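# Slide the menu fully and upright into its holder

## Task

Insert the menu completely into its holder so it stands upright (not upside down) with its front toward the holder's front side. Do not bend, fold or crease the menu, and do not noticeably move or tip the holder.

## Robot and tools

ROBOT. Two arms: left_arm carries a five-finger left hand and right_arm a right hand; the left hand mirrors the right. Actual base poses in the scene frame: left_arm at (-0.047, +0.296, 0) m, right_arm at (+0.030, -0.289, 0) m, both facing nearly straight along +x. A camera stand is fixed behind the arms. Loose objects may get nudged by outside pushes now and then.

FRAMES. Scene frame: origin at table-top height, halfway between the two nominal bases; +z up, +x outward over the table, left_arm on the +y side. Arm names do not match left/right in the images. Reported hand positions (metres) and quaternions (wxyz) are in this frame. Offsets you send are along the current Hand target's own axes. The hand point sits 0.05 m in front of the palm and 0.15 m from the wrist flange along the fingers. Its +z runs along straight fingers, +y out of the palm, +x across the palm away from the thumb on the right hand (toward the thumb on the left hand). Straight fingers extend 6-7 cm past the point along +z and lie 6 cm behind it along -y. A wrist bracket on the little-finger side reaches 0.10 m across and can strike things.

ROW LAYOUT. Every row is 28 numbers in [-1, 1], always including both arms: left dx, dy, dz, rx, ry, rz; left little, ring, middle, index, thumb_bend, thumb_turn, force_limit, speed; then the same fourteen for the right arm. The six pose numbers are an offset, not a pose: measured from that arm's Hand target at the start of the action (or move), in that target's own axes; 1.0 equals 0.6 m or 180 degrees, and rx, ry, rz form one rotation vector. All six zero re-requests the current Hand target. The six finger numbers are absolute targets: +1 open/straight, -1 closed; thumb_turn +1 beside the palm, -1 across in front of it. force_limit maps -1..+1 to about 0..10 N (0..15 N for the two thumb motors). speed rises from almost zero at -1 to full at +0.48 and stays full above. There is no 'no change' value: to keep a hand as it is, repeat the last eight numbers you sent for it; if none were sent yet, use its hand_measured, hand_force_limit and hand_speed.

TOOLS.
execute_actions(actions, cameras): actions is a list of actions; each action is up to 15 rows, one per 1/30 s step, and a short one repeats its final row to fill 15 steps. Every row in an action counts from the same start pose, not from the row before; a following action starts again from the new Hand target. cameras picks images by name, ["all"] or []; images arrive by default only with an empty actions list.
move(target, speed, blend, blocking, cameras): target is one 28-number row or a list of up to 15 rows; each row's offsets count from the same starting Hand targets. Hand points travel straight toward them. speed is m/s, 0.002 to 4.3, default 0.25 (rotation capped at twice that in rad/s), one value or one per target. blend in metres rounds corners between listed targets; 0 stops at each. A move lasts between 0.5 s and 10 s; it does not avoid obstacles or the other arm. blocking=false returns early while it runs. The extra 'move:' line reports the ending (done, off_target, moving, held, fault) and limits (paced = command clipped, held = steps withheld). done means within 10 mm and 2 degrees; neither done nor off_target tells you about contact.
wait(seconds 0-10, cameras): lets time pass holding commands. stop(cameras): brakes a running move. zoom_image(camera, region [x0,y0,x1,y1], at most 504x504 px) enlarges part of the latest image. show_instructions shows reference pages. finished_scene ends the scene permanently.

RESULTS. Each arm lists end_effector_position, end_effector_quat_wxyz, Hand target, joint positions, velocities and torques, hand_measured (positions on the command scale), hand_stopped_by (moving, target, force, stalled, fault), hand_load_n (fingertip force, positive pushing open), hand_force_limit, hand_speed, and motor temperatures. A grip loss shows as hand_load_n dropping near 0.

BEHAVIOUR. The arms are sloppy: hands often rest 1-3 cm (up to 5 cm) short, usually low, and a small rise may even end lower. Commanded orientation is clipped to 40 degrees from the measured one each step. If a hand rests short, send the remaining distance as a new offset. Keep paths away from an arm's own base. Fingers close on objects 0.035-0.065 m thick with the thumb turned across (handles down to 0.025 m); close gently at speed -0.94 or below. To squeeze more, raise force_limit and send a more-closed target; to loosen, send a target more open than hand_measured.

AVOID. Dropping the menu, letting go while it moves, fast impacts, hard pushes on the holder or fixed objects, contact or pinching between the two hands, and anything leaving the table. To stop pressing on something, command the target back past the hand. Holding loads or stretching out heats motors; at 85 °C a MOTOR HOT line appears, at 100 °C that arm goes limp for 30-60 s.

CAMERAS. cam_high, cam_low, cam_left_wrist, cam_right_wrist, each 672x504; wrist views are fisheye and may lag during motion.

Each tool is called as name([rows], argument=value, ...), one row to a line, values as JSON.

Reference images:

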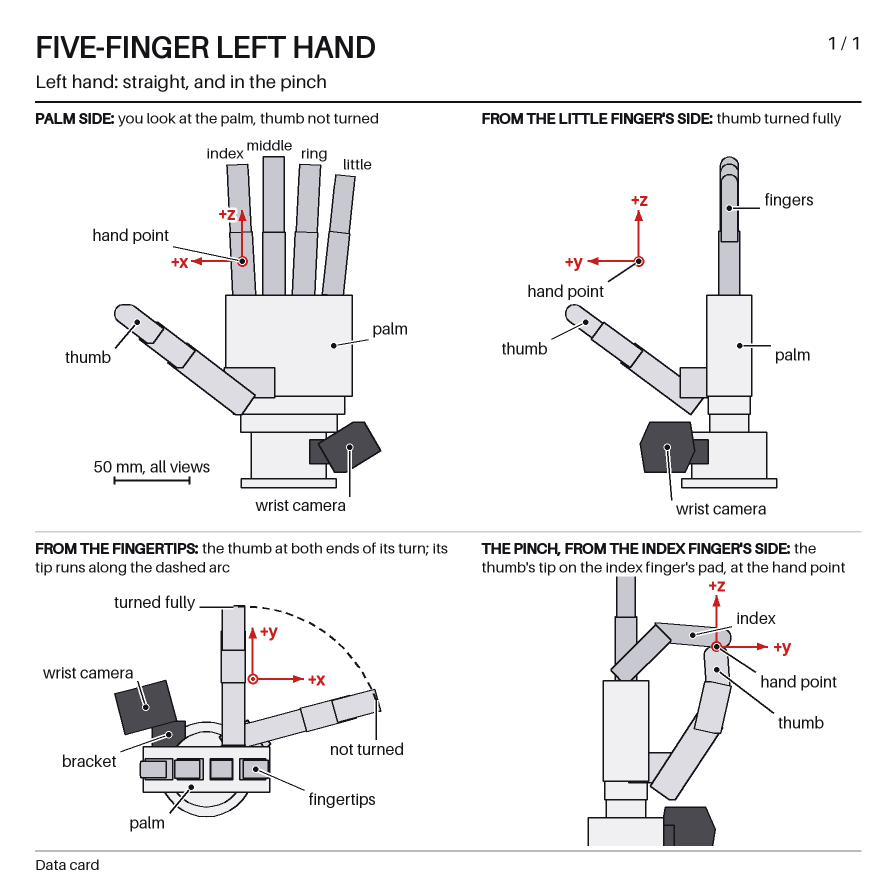

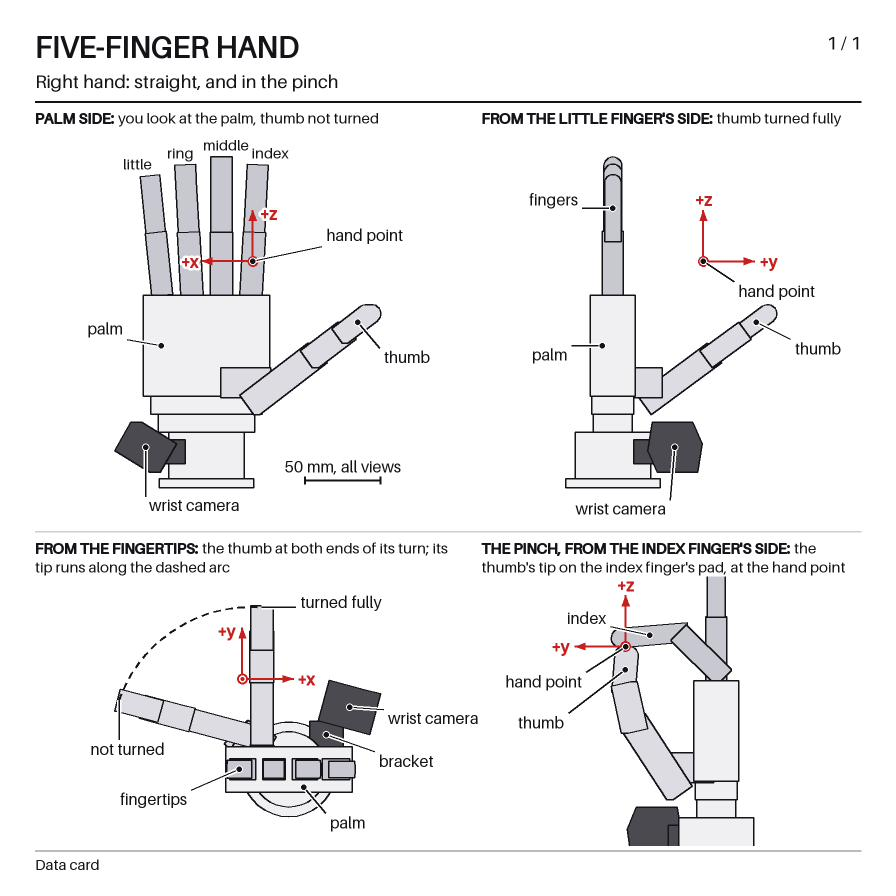

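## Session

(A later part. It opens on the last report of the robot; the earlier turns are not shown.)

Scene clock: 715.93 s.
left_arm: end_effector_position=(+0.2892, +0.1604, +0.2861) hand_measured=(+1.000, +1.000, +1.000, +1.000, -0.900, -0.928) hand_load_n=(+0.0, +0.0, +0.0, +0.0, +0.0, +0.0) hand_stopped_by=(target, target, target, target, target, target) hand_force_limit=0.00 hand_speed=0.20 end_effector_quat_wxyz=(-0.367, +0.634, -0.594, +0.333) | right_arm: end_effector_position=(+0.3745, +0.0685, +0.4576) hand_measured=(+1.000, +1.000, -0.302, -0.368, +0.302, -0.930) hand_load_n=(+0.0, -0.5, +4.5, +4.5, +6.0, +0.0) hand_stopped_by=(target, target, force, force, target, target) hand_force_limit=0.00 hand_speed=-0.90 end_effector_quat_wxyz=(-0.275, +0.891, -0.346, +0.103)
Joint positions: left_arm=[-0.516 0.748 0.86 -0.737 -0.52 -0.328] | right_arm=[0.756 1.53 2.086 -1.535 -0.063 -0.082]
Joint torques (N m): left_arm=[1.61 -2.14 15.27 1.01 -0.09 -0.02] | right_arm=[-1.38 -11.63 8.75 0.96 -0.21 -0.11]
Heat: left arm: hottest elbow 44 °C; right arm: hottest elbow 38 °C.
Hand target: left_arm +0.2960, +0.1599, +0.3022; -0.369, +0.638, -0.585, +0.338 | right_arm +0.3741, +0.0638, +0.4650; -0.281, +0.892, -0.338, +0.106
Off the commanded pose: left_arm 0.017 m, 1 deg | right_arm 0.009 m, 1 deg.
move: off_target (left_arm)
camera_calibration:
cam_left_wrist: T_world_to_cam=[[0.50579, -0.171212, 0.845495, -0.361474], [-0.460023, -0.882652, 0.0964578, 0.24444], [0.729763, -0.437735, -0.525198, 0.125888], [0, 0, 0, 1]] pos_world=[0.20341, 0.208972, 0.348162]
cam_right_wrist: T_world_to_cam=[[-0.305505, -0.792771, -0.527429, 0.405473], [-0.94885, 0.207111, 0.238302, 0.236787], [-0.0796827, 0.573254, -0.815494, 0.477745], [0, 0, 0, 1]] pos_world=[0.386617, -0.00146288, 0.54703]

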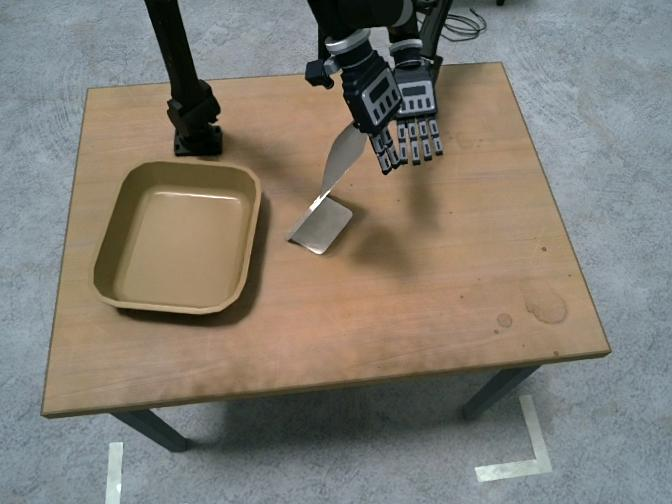

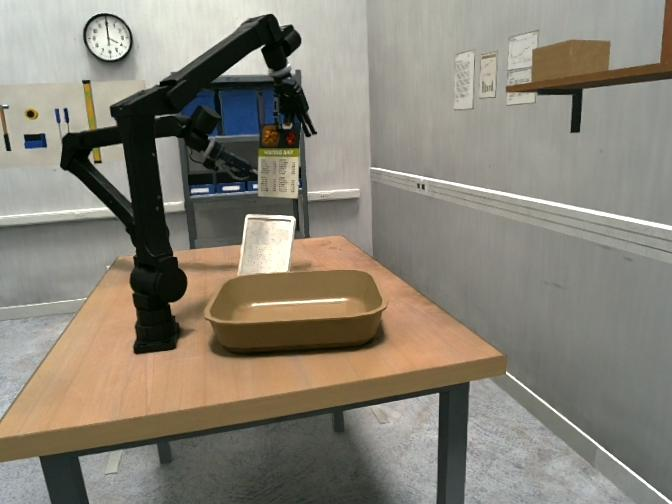

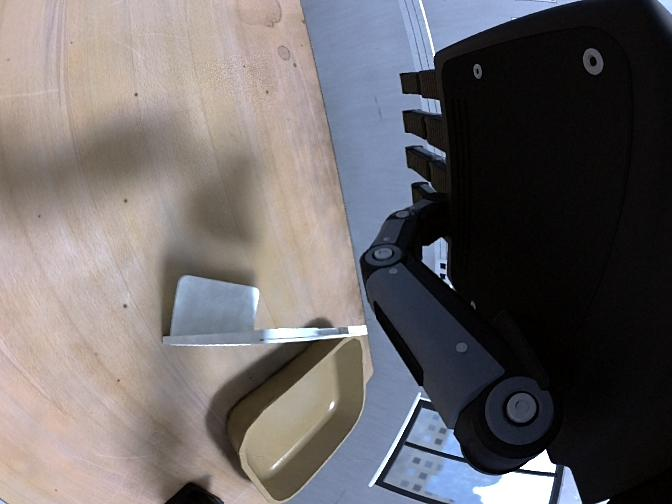

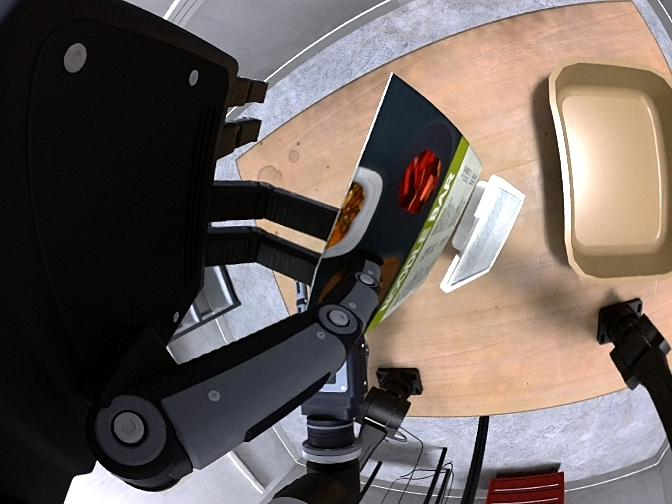

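move(target=[0,0,0,0,0,0,1,1,1,1,-0.9,-0.928,0,0.2,-0.0148,0.0482,0.0333,0,-0.0096,-0.0137,1,1,-0.45,-0.45,0.3,-0.93,0,-0.9], cameras=["all"], speed=0.1)

zoom_image(camera="cam_left_wrist", region=[240, 250, 400, 380])

zoom_image(camera="cam_right_wrist", region=[360, 120, 540, 330])

zoom_image(camera="cam_high", region=[280, 130, 380, 250])

Scene clock: 782.97 s.
left_arm: end_effector_position=(+0.2892, +0.1604, +0.2861) hand_measured=(+1.000, +1.000, +1.000, +1.000, -0.900, -0.928) hand_load_n=(+0.0, +0.0, +0.0, +0.0, +0.0, +0.0) hand_stopped_by=(target, target, target, target, target, target) hand_force_limit=0.00 hand_speed=0.20 end_effector_quat_wxyz=(-0.367, +0.634, -0.594, +0.333) | right_arm: end_effector_position=(+0.3588, +0.0575, +0.4312) hand_measured=(+1.000, +1.000, -0.302, -0.368, +0.302, -0.930) hand_load_n=(+0.0, +0.0, +5.0, +4.5, +6.0, +0.0) hand_stopped_by=(target, target, force, force, target, target) hand_force_limit=0.00 hand_speed=-0.90 end_effector_quat_wxyz=(-0.273, +0.899, -0.328, +0.096)
Joint positions: left_arm=[-0.516 0.748 0.86 -0.737 -0.52 -0.328] | right_arm=[0.756 1.448 1.919 -1.459 -0.086 -0.117]
Joint torques (N m): left_arm=[1.61 -2.14 15.27 1.03 -0.09 -0.02] | right_arm=[-0.62 -10.7 7.32 1.91 -0.22 -0.09]
Motor temperatures (°C): left_arm=[30 26 50 26 23 25] | right_arm=[29 30 36 25 23 25]
Heat: left arm: hottest elbow 50 °C; right arm: hottest elbow 36 °C.
Hand target: left_arm +0.2960, +0.1599, +0.3022; -0.369, +0.638, -0.585, +0.338 | right_arm +0.3593, +0.0605, +0.4321; -0.284, +0.900, -0.314, +0.098
Off the commanded pose: left_arm 0.018 m, 1 deg | right_arm 0.003 m, 2 deg.
move: off_target (left_arm)
camera_calibration:
cam_left_wrist: T_world_to_cam=[[0.50579, -0.171212, 0.845495, -0.361474], [-0.460023, -0.882652, 0.0964578, 0.24444], [0.729763, -0.437735, -0.525198, 0.125888], [0, 0, 0, 1]] pos_world=[0.20341, 0.208972, 0.348162]
cam_right_wrist: T_world_to_cam=[[-0.274878, -0.807895, -0.521294, 0.365207], [-0.955366, 0.168457, 0.242691, 0.233117], [-0.108254, 0.564737, -0.81814, 0.473056], [0, 0, 0, 1]] pos_world=[0.37431, -0.0113729, 0.520831]

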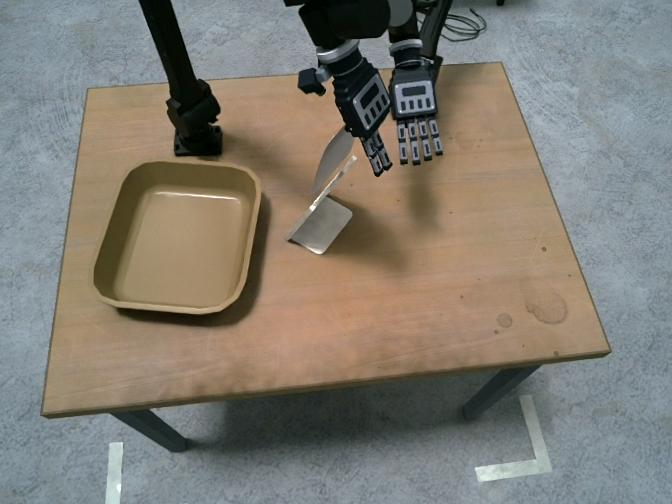

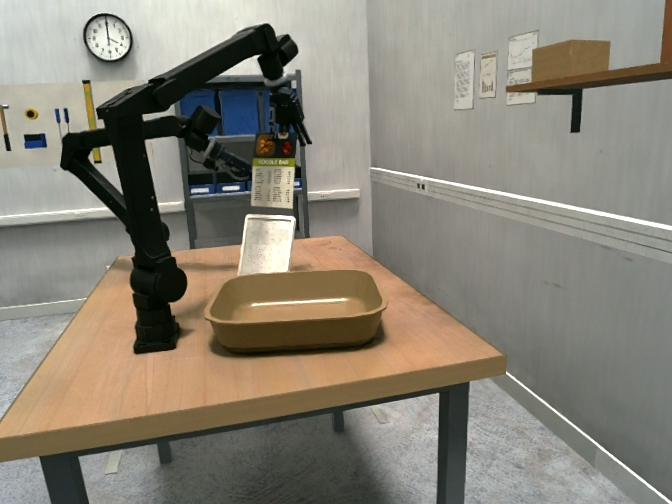

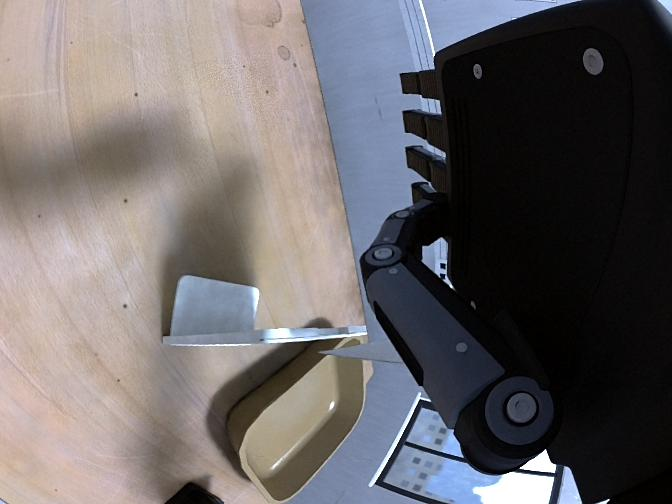

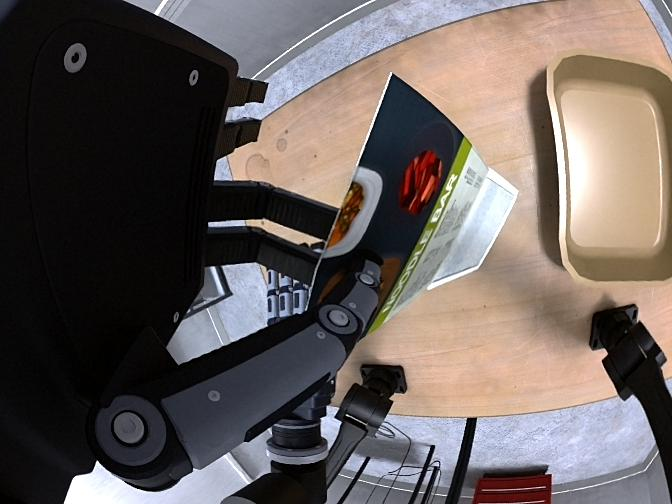

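Scaled by 3.150 from the camera's 672x504 image, which has a finer 960x720 frame.

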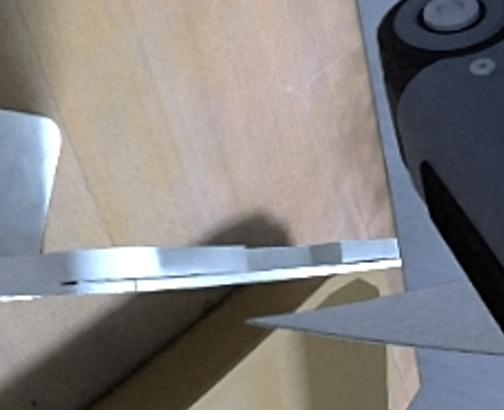

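Scaled by 2.400 from the camera's 672x504 image, which has a finer 960x720 frame.

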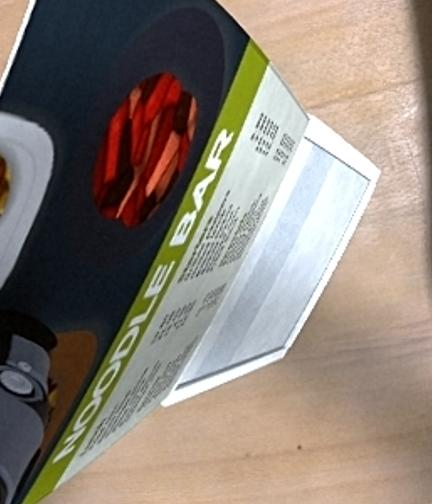

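Scaled by 4.200 from the camera's 672x504 image, which has a finer 960x720 frame.

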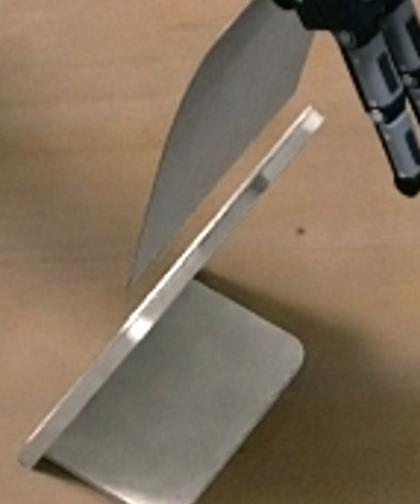

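move(target=[0,0,0,0,0,0,1,1,1,1,-0.9,-0.928,0,0.2,0.0007,0.005,0.0332,0,0,0,1,1,-0.45,-0.45,0.3,-0.93,0,-0.9], cameras=["cam_low", "cam_left_wrist", "cam_right_wrist", "cam_high"], speed=0.08)

zoom_image(camera="cam_left_wrist", region=[240, 280, 400, 380])

zoom_image(camera="cam_low", region=[220, 130, 320, 240])

zoom_image(camera="cam_high", region=[280, 130, 380, 250])

Scene clock: 808.87 s.
left_arm: end_effector_position=(+0.2892, +0.1604, +0.2861) hand_measured=(+1.000, +1.000, +1.000, +1.000, -0.900, -0.928) hand_load_n=(+0.0, +0.0, +0.0, +0.0, +0.0, +0.0) hand_stopped_by=(target, target, target, target, target, target) hand_force_limit=0.00 hand_speed=0.20 end_effector_quat_wxyz=(-0.367, +0.634, -0.594, +0.333) | right_arm: end_effector_position=(+0.3647, +0.0628, +0.4144) hand_measured=(+1.000, +1.000, -0.302, -0.368, +0.302, -0.930) hand_load_n=(+0.0, +0.0, +4.5, +4.0, +6.5, +0.0) hand_stopped_by=(target, target, force, force, target, target) hand_force_limit=0.00 hand_speed=-0.90 end_effector_quat_wxyz=(-0.274, +0.899, -0.328, +0.096)
Joint positions: left_arm=[-0.516 0.748 0.86 -0.737 -0.52 -0.328] | right_arm=[0.756 1.446 1.867 -1.407 -0.086 -0.117]
Joint torques (N m): left_arm=[1.61 -2.2 15.27 1.03 -0.09 -0.02] | right_arm=[-0.15 -10.58 7.57 1.91 -0.18 -0.08]
Heat: left arm: hottest elbow 51 °C; right arm: hottest elbow 35 °C.
Hand target: left_arm +0.2960, +0.1599, +0.3022; -0.369, +0.638, -0.585, +0.338 | right_arm +0.3652, +0.0673, +0.4139; -0.284, +0.901, -0.314, +0.098
Off the commanded pose: left_arm 0.018 m, 1 deg | right_arm 0.005 m, 2 deg.
move: off_target (left_arm)
camera_calibration:
cam_left_wrist: T_world_to_cam=[[0.50579, -0.171212, 0.845495, -0.361474], [-0.460023, -0.882652, 0.0964578, 0.24444], [0.729763, -0.437735, -0.525198, 0.125888], [0, 0, 0, 1]] pos_world=[0.20341, 0.208972, 0.348162]
cam_right_wrist: T_world_to_cam=[[-0.273899, -0.807023, -0.523157, 0.362739], [-0.955817, 0.168041, 0.241199, 0.2428], [-0.106742, 0.566106, -0.817392, 0.456114], [0, 0, 0, 1]] pos_world=[0.380112, -0.00627064, 0.50403]

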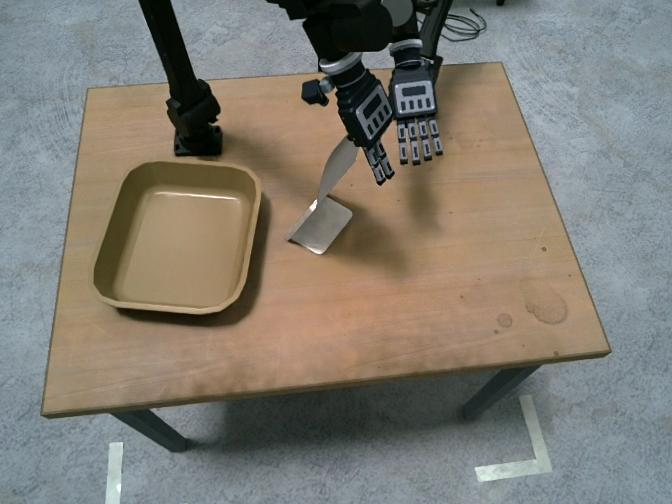

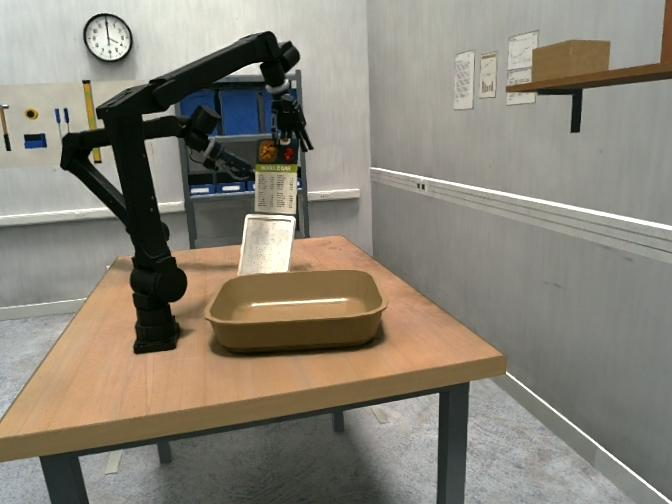

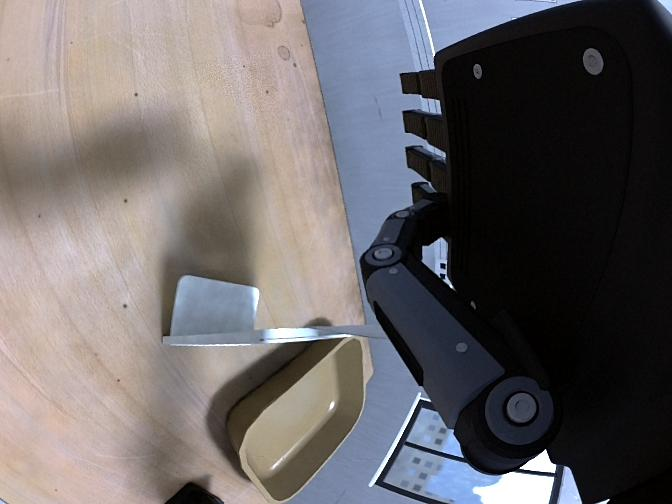

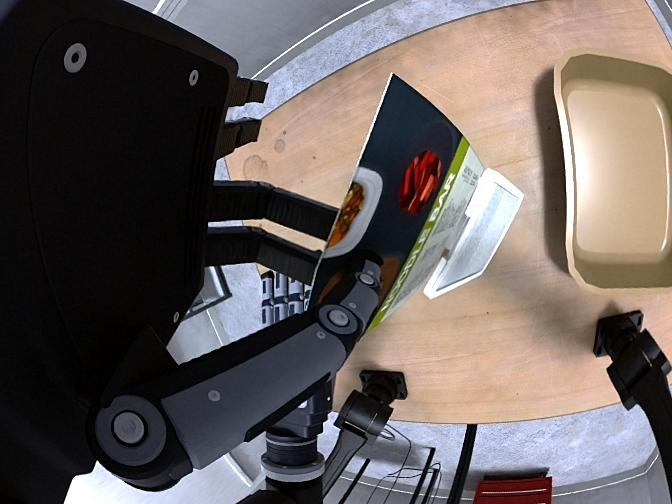

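Scaled by 3.150 from the camera's 672x504 image, which has a finer 960x720 frame.

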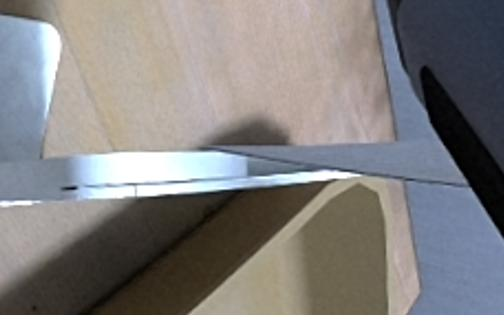

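Scaled by 4.582 from the camera's 672x504 image, which has a finer 960x720 frame.

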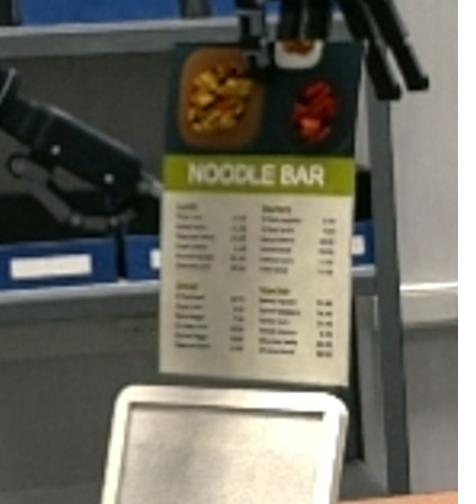

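Scaled by 4.200 from the camera's 672x504 image, which has a finer 960x720 frame.

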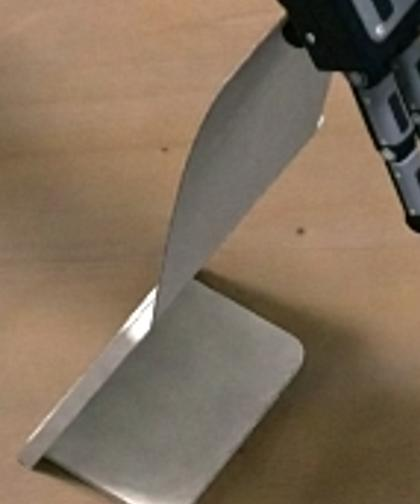

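move(target=[0,0,0,0,0,0,1,1,1,1,-0.9,-0.928,0,0.2,-0.0335,0.003,-0.002,0,0.0091,-0.0064,1,1,-0.45,-0.45,0.3,-0.93,0,-0.9], cameras=["cam_low", "cam_left_wrist", "cam_right_wrist", "cam_high"], speed=0.08)

zoom_image(camera="cam_left_wrist", region=[240, 280, 400, 380])

zoom_image(camera="cam_low", region=[220, 130, 320, 240])

zoom_image(camera="cam_right_wrist", region=[380, 120, 540, 320])

Scene clock: 833.10 s.
left_arm: end_effector_position=(+0.2892, +0.1604, +0.2861) hand_measured=(+1.000, +1.000, +1.000, +1.000, -0.900, -0.928) hand_load_n=(+0.0, +0.0, +0.0, +0.0, +0.0, +0.0) hand_stopped_by=(target, target, target, target, target, target) hand_force_limit=0.00 hand_speed=0.20 end_effector_quat_wxyz=(-0.367, +0.634, -0.594, +0.333) | right_arm: end_effector_position=(+0.3470, +0.0751, +0.4133) hand_measured=(+1.000, +1.000, -0.302, -0.368, +0.302, -0.930) hand_load_n=(+0.0, +0.0, +4.5, +4.5, +6.0, +0.0) hand_stopped_by=(target, target, force, force, target, target) hand_force_limit=0.00 hand_speed=-0.90 end_effector_quat_wxyz=(-0.269, +0.906, -0.306, +0.112)
Joint positions: left_arm=[-0.516 0.748 0.86 -0.737 -0.52 -0.328] | right_arm=[0.821 1.434 1.854 -1.401 -0.032 -0.116]
Joint torques (N m): left_arm=[1.61 -2.14 15.25 1.03 -0.09 -0.02] | right_arm=[-0.44 -10.87 7.49 1.99 0.14 0.25]
Heat: left arm: hottest elbow 51 °C; right arm: hottest elbow 35 °C.
Hand target: left_arm +0.2960, +0.1599, +0.3022; -0.369, +0.638, -0.585, +0.338 | right_arm +0.3481, +0.0781, +0.4139; -0.278, +0.902, -0.309, +0.114
Off the commanded pose: left_arm 0.018 m, 1 deg | right_arm 0.003 m, 1 deg.
move: off_target (left_arm)
camera_calibration:
cam_left_wrist: T_world_to_cam=[[0.50579, -0.171212, 0.845495, -0.361474], [-0.460023, -0.882652, 0.0964578, 0.24444], [0.729763, -0.437735, -0.525198, 0.125888], [0, 0, 0, 1]] pos_world=[0.20341, 0.208972, 0.348162]
cam_right_wrist: T_world_to_cam=[[-0.228575, -0.829979, -0.508811, 0.347298], [-0.968659, 0.141697, 0.204016, 0.245876], [-0.0972323, 0.539497, -0.836355, 0.45284], [0, 0, 0, 1]] pos_world=[0.361585, 0.00910421, 0.505281]

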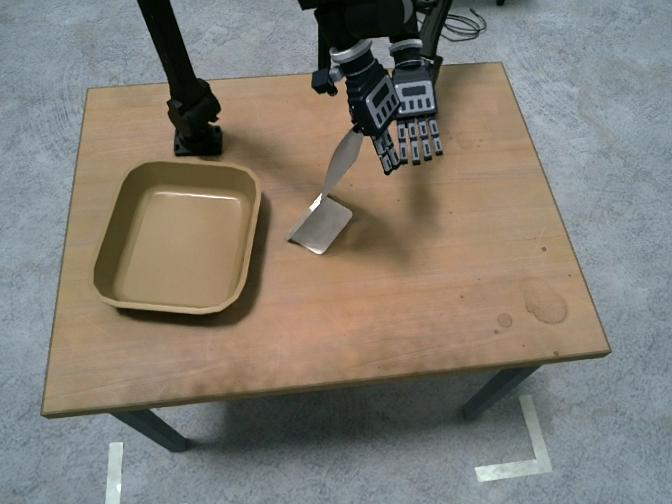

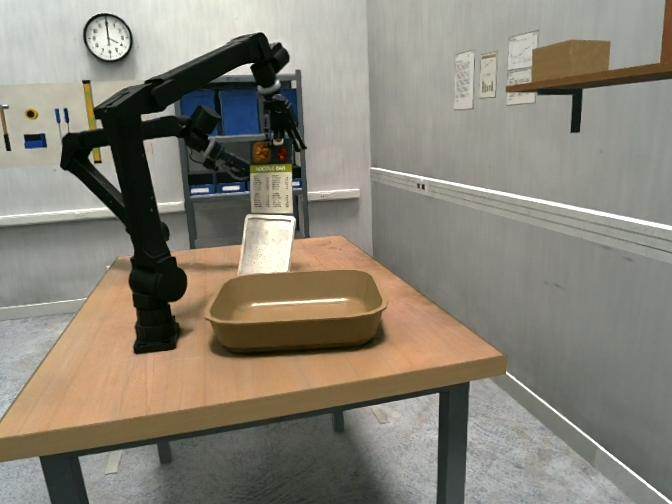

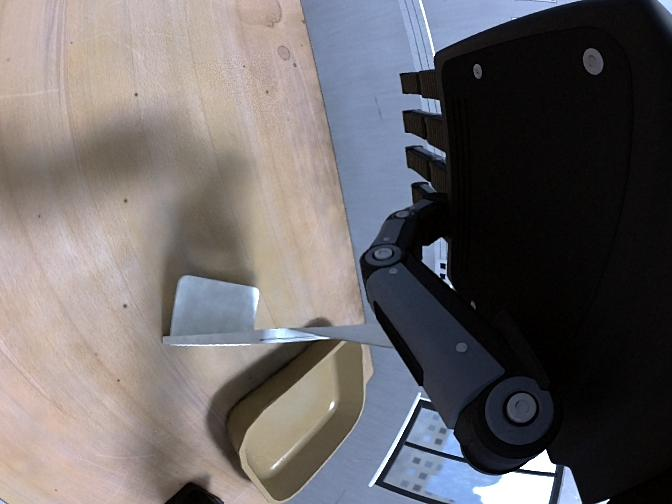

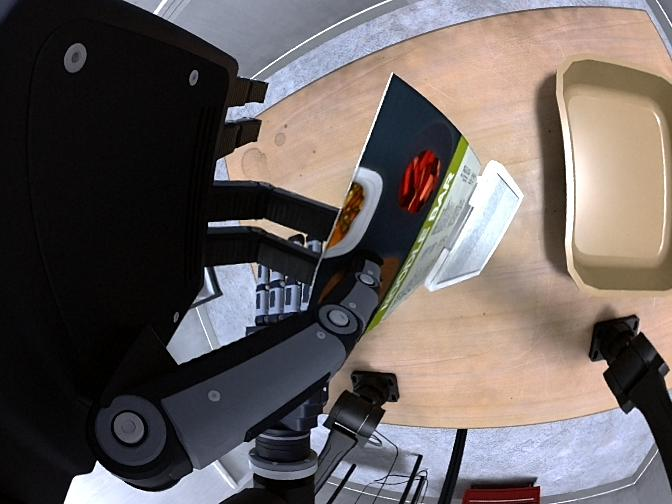

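Scaled by 3.150 from the camera's 672x504 image, which has a finer 960x720 frame.

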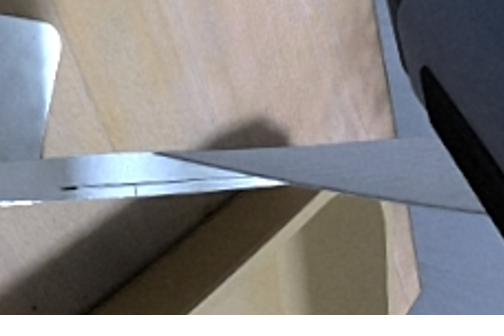

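Scaled by 4.582 from the camera's 672x504 image, which has a finer 960x720 frame.

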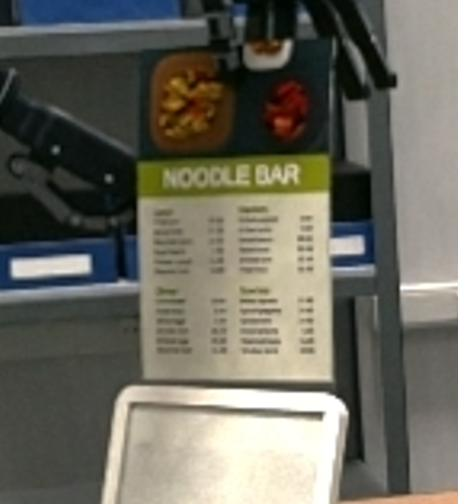

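Scaled by 2.520 from the camera's 672x504 image, which has a finer 960x720 frame.

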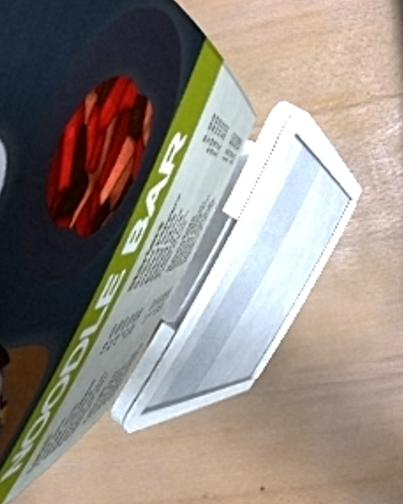

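move(target=[0,0,0,0,0,0,1,1,1,1,-0.9,-0.928,0,0.2,-0.001,0.0173,0.0042,0,-0.0054,0.0038,1,1,-0.45,-0.45,0.3,-0.93,0,-0.9], cameras=["cam_low", "cam_left_wrist", "cam_right_wrist", "cam_high"], speed=0.05)

zoom_image(camera="cam_left_wrist", region=[250, 290, 390, 370])

zoom_image(camera="cam_low", region=[220, 130, 320, 240])

zoom_image(camera="cam_right_wrist", region=[400, 140, 540, 300])

Scene clock: 846.20 s.
left_arm: end_effector_position=(+0.2892, +0.1604, +0.2861) hand_measured=(+1.000, +1.000, +1.000, +1.000, -0.900, -0.928) hand_load_n=(+0.0, +0.0, +0.0, +0.0, +0.0, +0.0) hand_stopped_by=(target, target, target, target, target, target) hand_force_limit=0.00 hand_speed=0.20 end_effector_quat_wxyz=(-0.367, +0.634, -0.594, +0.333) | right_arm: end_effector_position=(+0.3406, +0.0712, +0.4047) hand_measured=(+1.000, +1.000, -0.302, -0.368, +0.302, -0.930) hand_load_n=(+0.0, +0.0, +4.5, +4.5, +6.5, +0.0) hand_stopped_by=(target, target, force, force, target, target) hand_force_limit=0.00 hand_speed=-0.90 end_effector_quat_wxyz=(-0.270, +0.907, -0.307, +0.105)
Joint positions: left_arm=[-0.516 0.748 0.86 -0.737 -0.52 -0.328] | right_arm=[0.819 1.408 1.803 -1.38 -0.044 -0.113]
Joint torques (N m): left_arm=[1.61 -2.14 15.27 1.03 -0.09 -0.02] | right_arm=[-1.14 -10.34 7.6 1.92 -0.18 0.23]
Heat: left arm: hottest elbow 51 °C; right arm: hottest elbow 35 °C.
Hand target: left_arm +0.2960, +0.1599, +0.3022; -0.369, +0.638, -0.585, +0.338 | right_arm +0.3435, +0.0728, +0.4058; -0.282, +0.901, -0.312, +0.105
Off the commanded pose: left_arm 0.018 m, 1 deg | right_arm 0.003 m, 2 deg.
move: off_target (left_arm)
camera_calibration:
cam_left_wrist: T_world_to_cam=[[0.50579, -0.171212, 0.845495, -0.361474], [-0.460023, -0.882652, 0.0964578, 0.24444], [0.729763, -0.437735, -0.525198, 0.125888], [0, 0, 0, 1]] pos_world=[0.20341, 0.208972, 0.348162]
cam_right_wrist: T_world_to_cam=[[-0.232065, -0.82774, -0.510874, 0.340184], [-0.966681, 0.137918, 0.215655, 0.236812], [-0.108048, 0.543898, -0.832166, 0.448829], [0, 0, 0, 1]] pos_world=[0.356362, 0.00480582, 0.496222]

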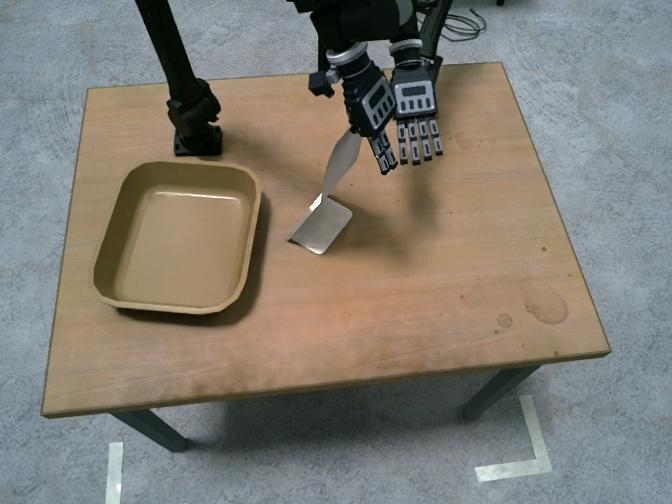

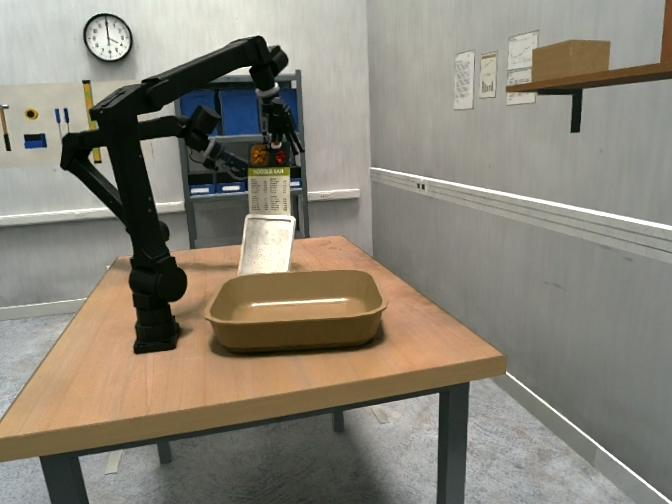

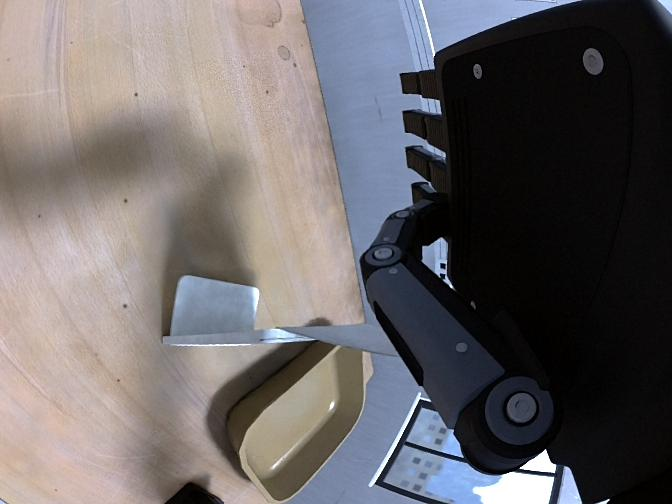

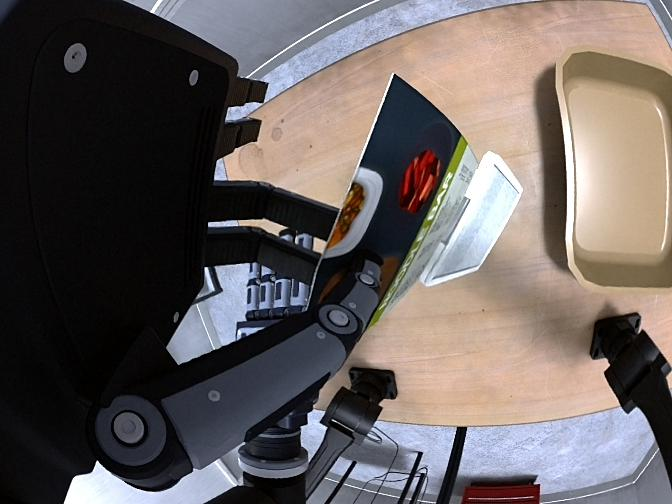

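Scaled by 3.600 from the camera's 672x504 image, which has a finer 960x720 frame.

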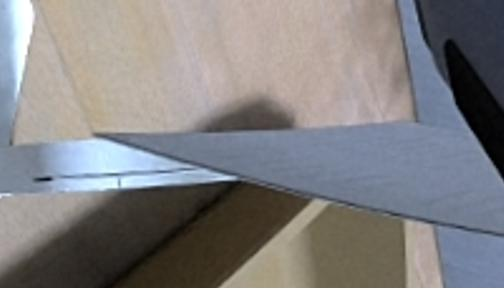

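Scaled by 4.582 from the camera's 672x504 image, which has a finer 960x720 frame.

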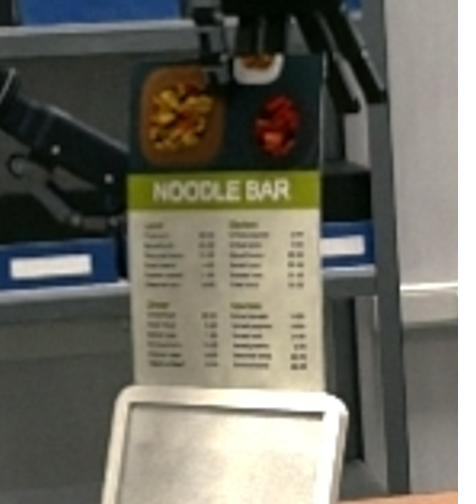

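Scaled by 3.150 from the camera's 672x504 image, which has a finer 960x720 frame.

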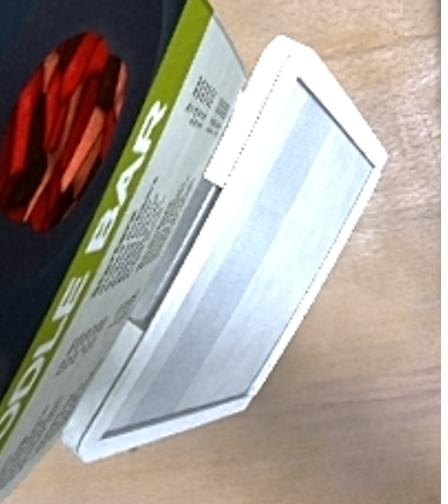

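move(target=[0,0,0,0,0,0,1,1,1,1,-0.9,-0.928,0,0.2,0,-0.008,-0.0185,0,0,0,1,1,-0.45,-0.45,0.3,-0.93,0,-0.9], cameras=["cam_low", "cam_left_wrist", "cam_right_wrist"], speed=0.05)

zoom_image(camera="cam_left_wrist", region=[250, 290, 390, 370])

zoom_image(camera="cam_low", region=[220, 130, 320, 240])

zoom_image(camera="cam_right_wrist", region=[400, 140, 540, 300])

Scene clock: 859.83 s.
left_arm: end_effector_position=(+0.2892, +0.1604, +0.2861) hand_measured=(+1.000, +1.000, +1.000, +1.000, -0.900, -0.928) hand_load_n=(+0.0, +0.0, +0.0, +0.0, +0.0, +0.5) hand_stopped_by=(target, target, target, target, target, target) hand_force_limit=0.00 hand_speed=0.20 end_effector_quat_wxyz=(-0.367, +0.634, -0.594, +0.333) | right_arm: end_effector_position=(+0.3406, +0.0712, +0.4047) hand_measured=(+1.000, +1.000, -0.302, -0.368, +0.302, -0.930) hand_load_n=(+0.0, +0.0, +4.5, +4.5, +6.5, +0.0) hand_stopped_by=(target, target, force, force, target, target) hand_force_limit=0.00 hand_speed=-0.90 end_effector_quat_wxyz=(-0.270, +0.907, -0.307, +0.105)
Joint positions: left_arm=[-0.516 0.748 0.86 -0.737 -0.52 -0.328] | right_arm=[0.819 1.408 1.803 -1.38 -0.044 -0.113]
Joint torques (N m): left_arm=[1.67 -2.14 15.27 1.02 -0.09 -0.02] | right_arm=[-1.2 -9.99 10.73 0.72 -0.2 0.25]
Heat: left arm: hottest elbow 51 °C; right arm: hottest elbow 35 °C.
Hand target: left_arm +0.2960, +0.1599, +0.3022; -0.369, +0.638, -0.585, +0.338 | right_arm +0.3418, +0.0710, +0.4176; -0.282, +0.901, -0.312, +0.105
Off the commanded pose: left_arm 0.018 m, 1 deg | right_arm 0.013 m, 2 deg.
move: off_target (left_arm, right_arm)
camera_calibration:
cam_left_wrist: T_world_to_cam=[[0.50579, -0.171212, 0.845495, -0.361474], [-0.460023, -0.882652, 0.0964578, 0.24444], [0.729763, -0.437735, -0.525198, 0.125888], [0, 0, 0, 1]] pos_world=[0.20341, 0.208972, 0.348162]
cam_right_wrist: T_world_to_cam=[[-0.232065, -0.82774, -0.510874, 0.340184], [-0.966681, 0.137918, 0.215655, 0.236812], [-0.108048, 0.543898, -0.832166, 0.448829], [0, 0, 0, 1]] pos_world=[0.356362, 0.00480582, 0.496222]
Images, in order (width x height): cam_low 672x504, cam_left_wrist 672x504, cam_right_wrist 672x504.

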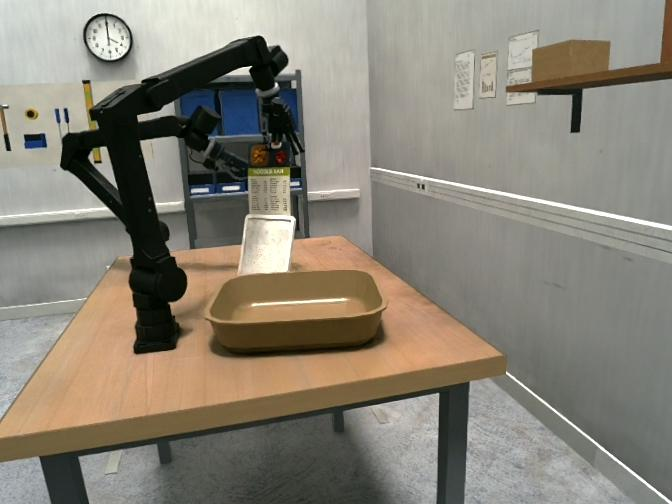

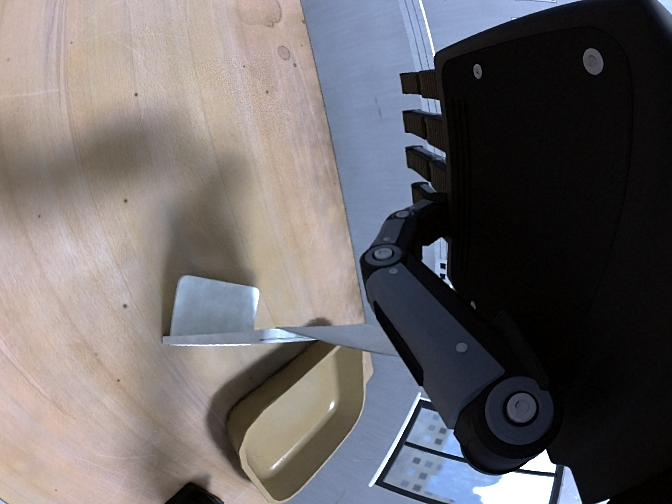

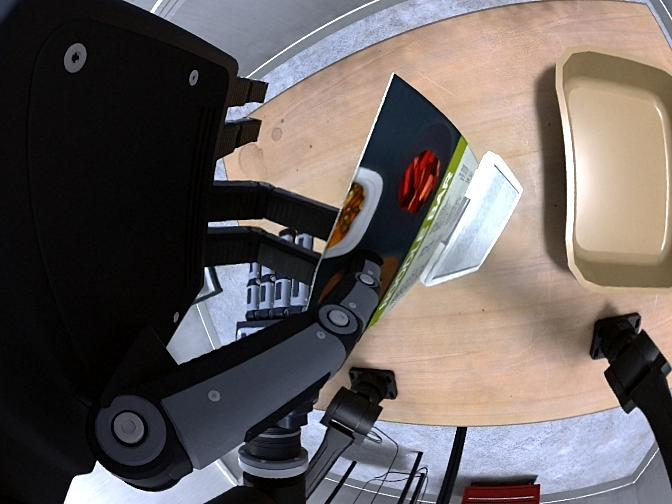

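Scaled by 3.600 from the camera's 672x504 image, which has a finer 960x720 frame.

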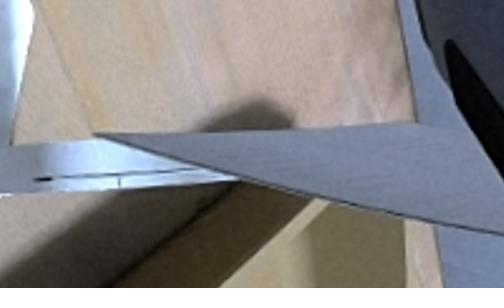

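Scaled by 4.582 from the camera's 672x504 image, which has a finer 960x720 frame.

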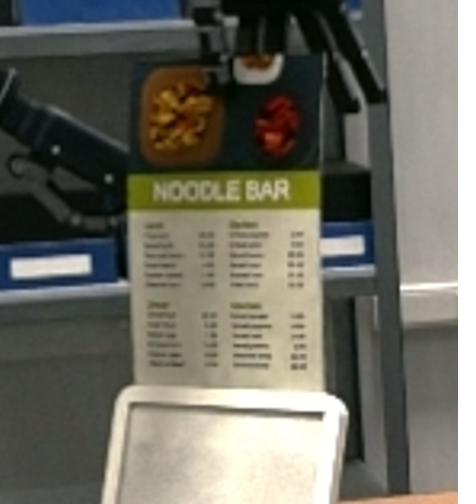

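Scaled by 3.150 from the camera's 672x504 image, which has a finer 960x720 frame.

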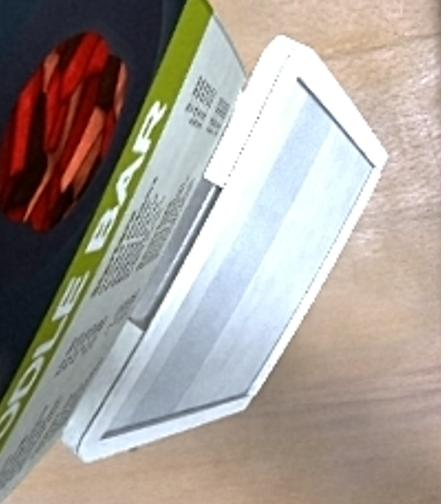

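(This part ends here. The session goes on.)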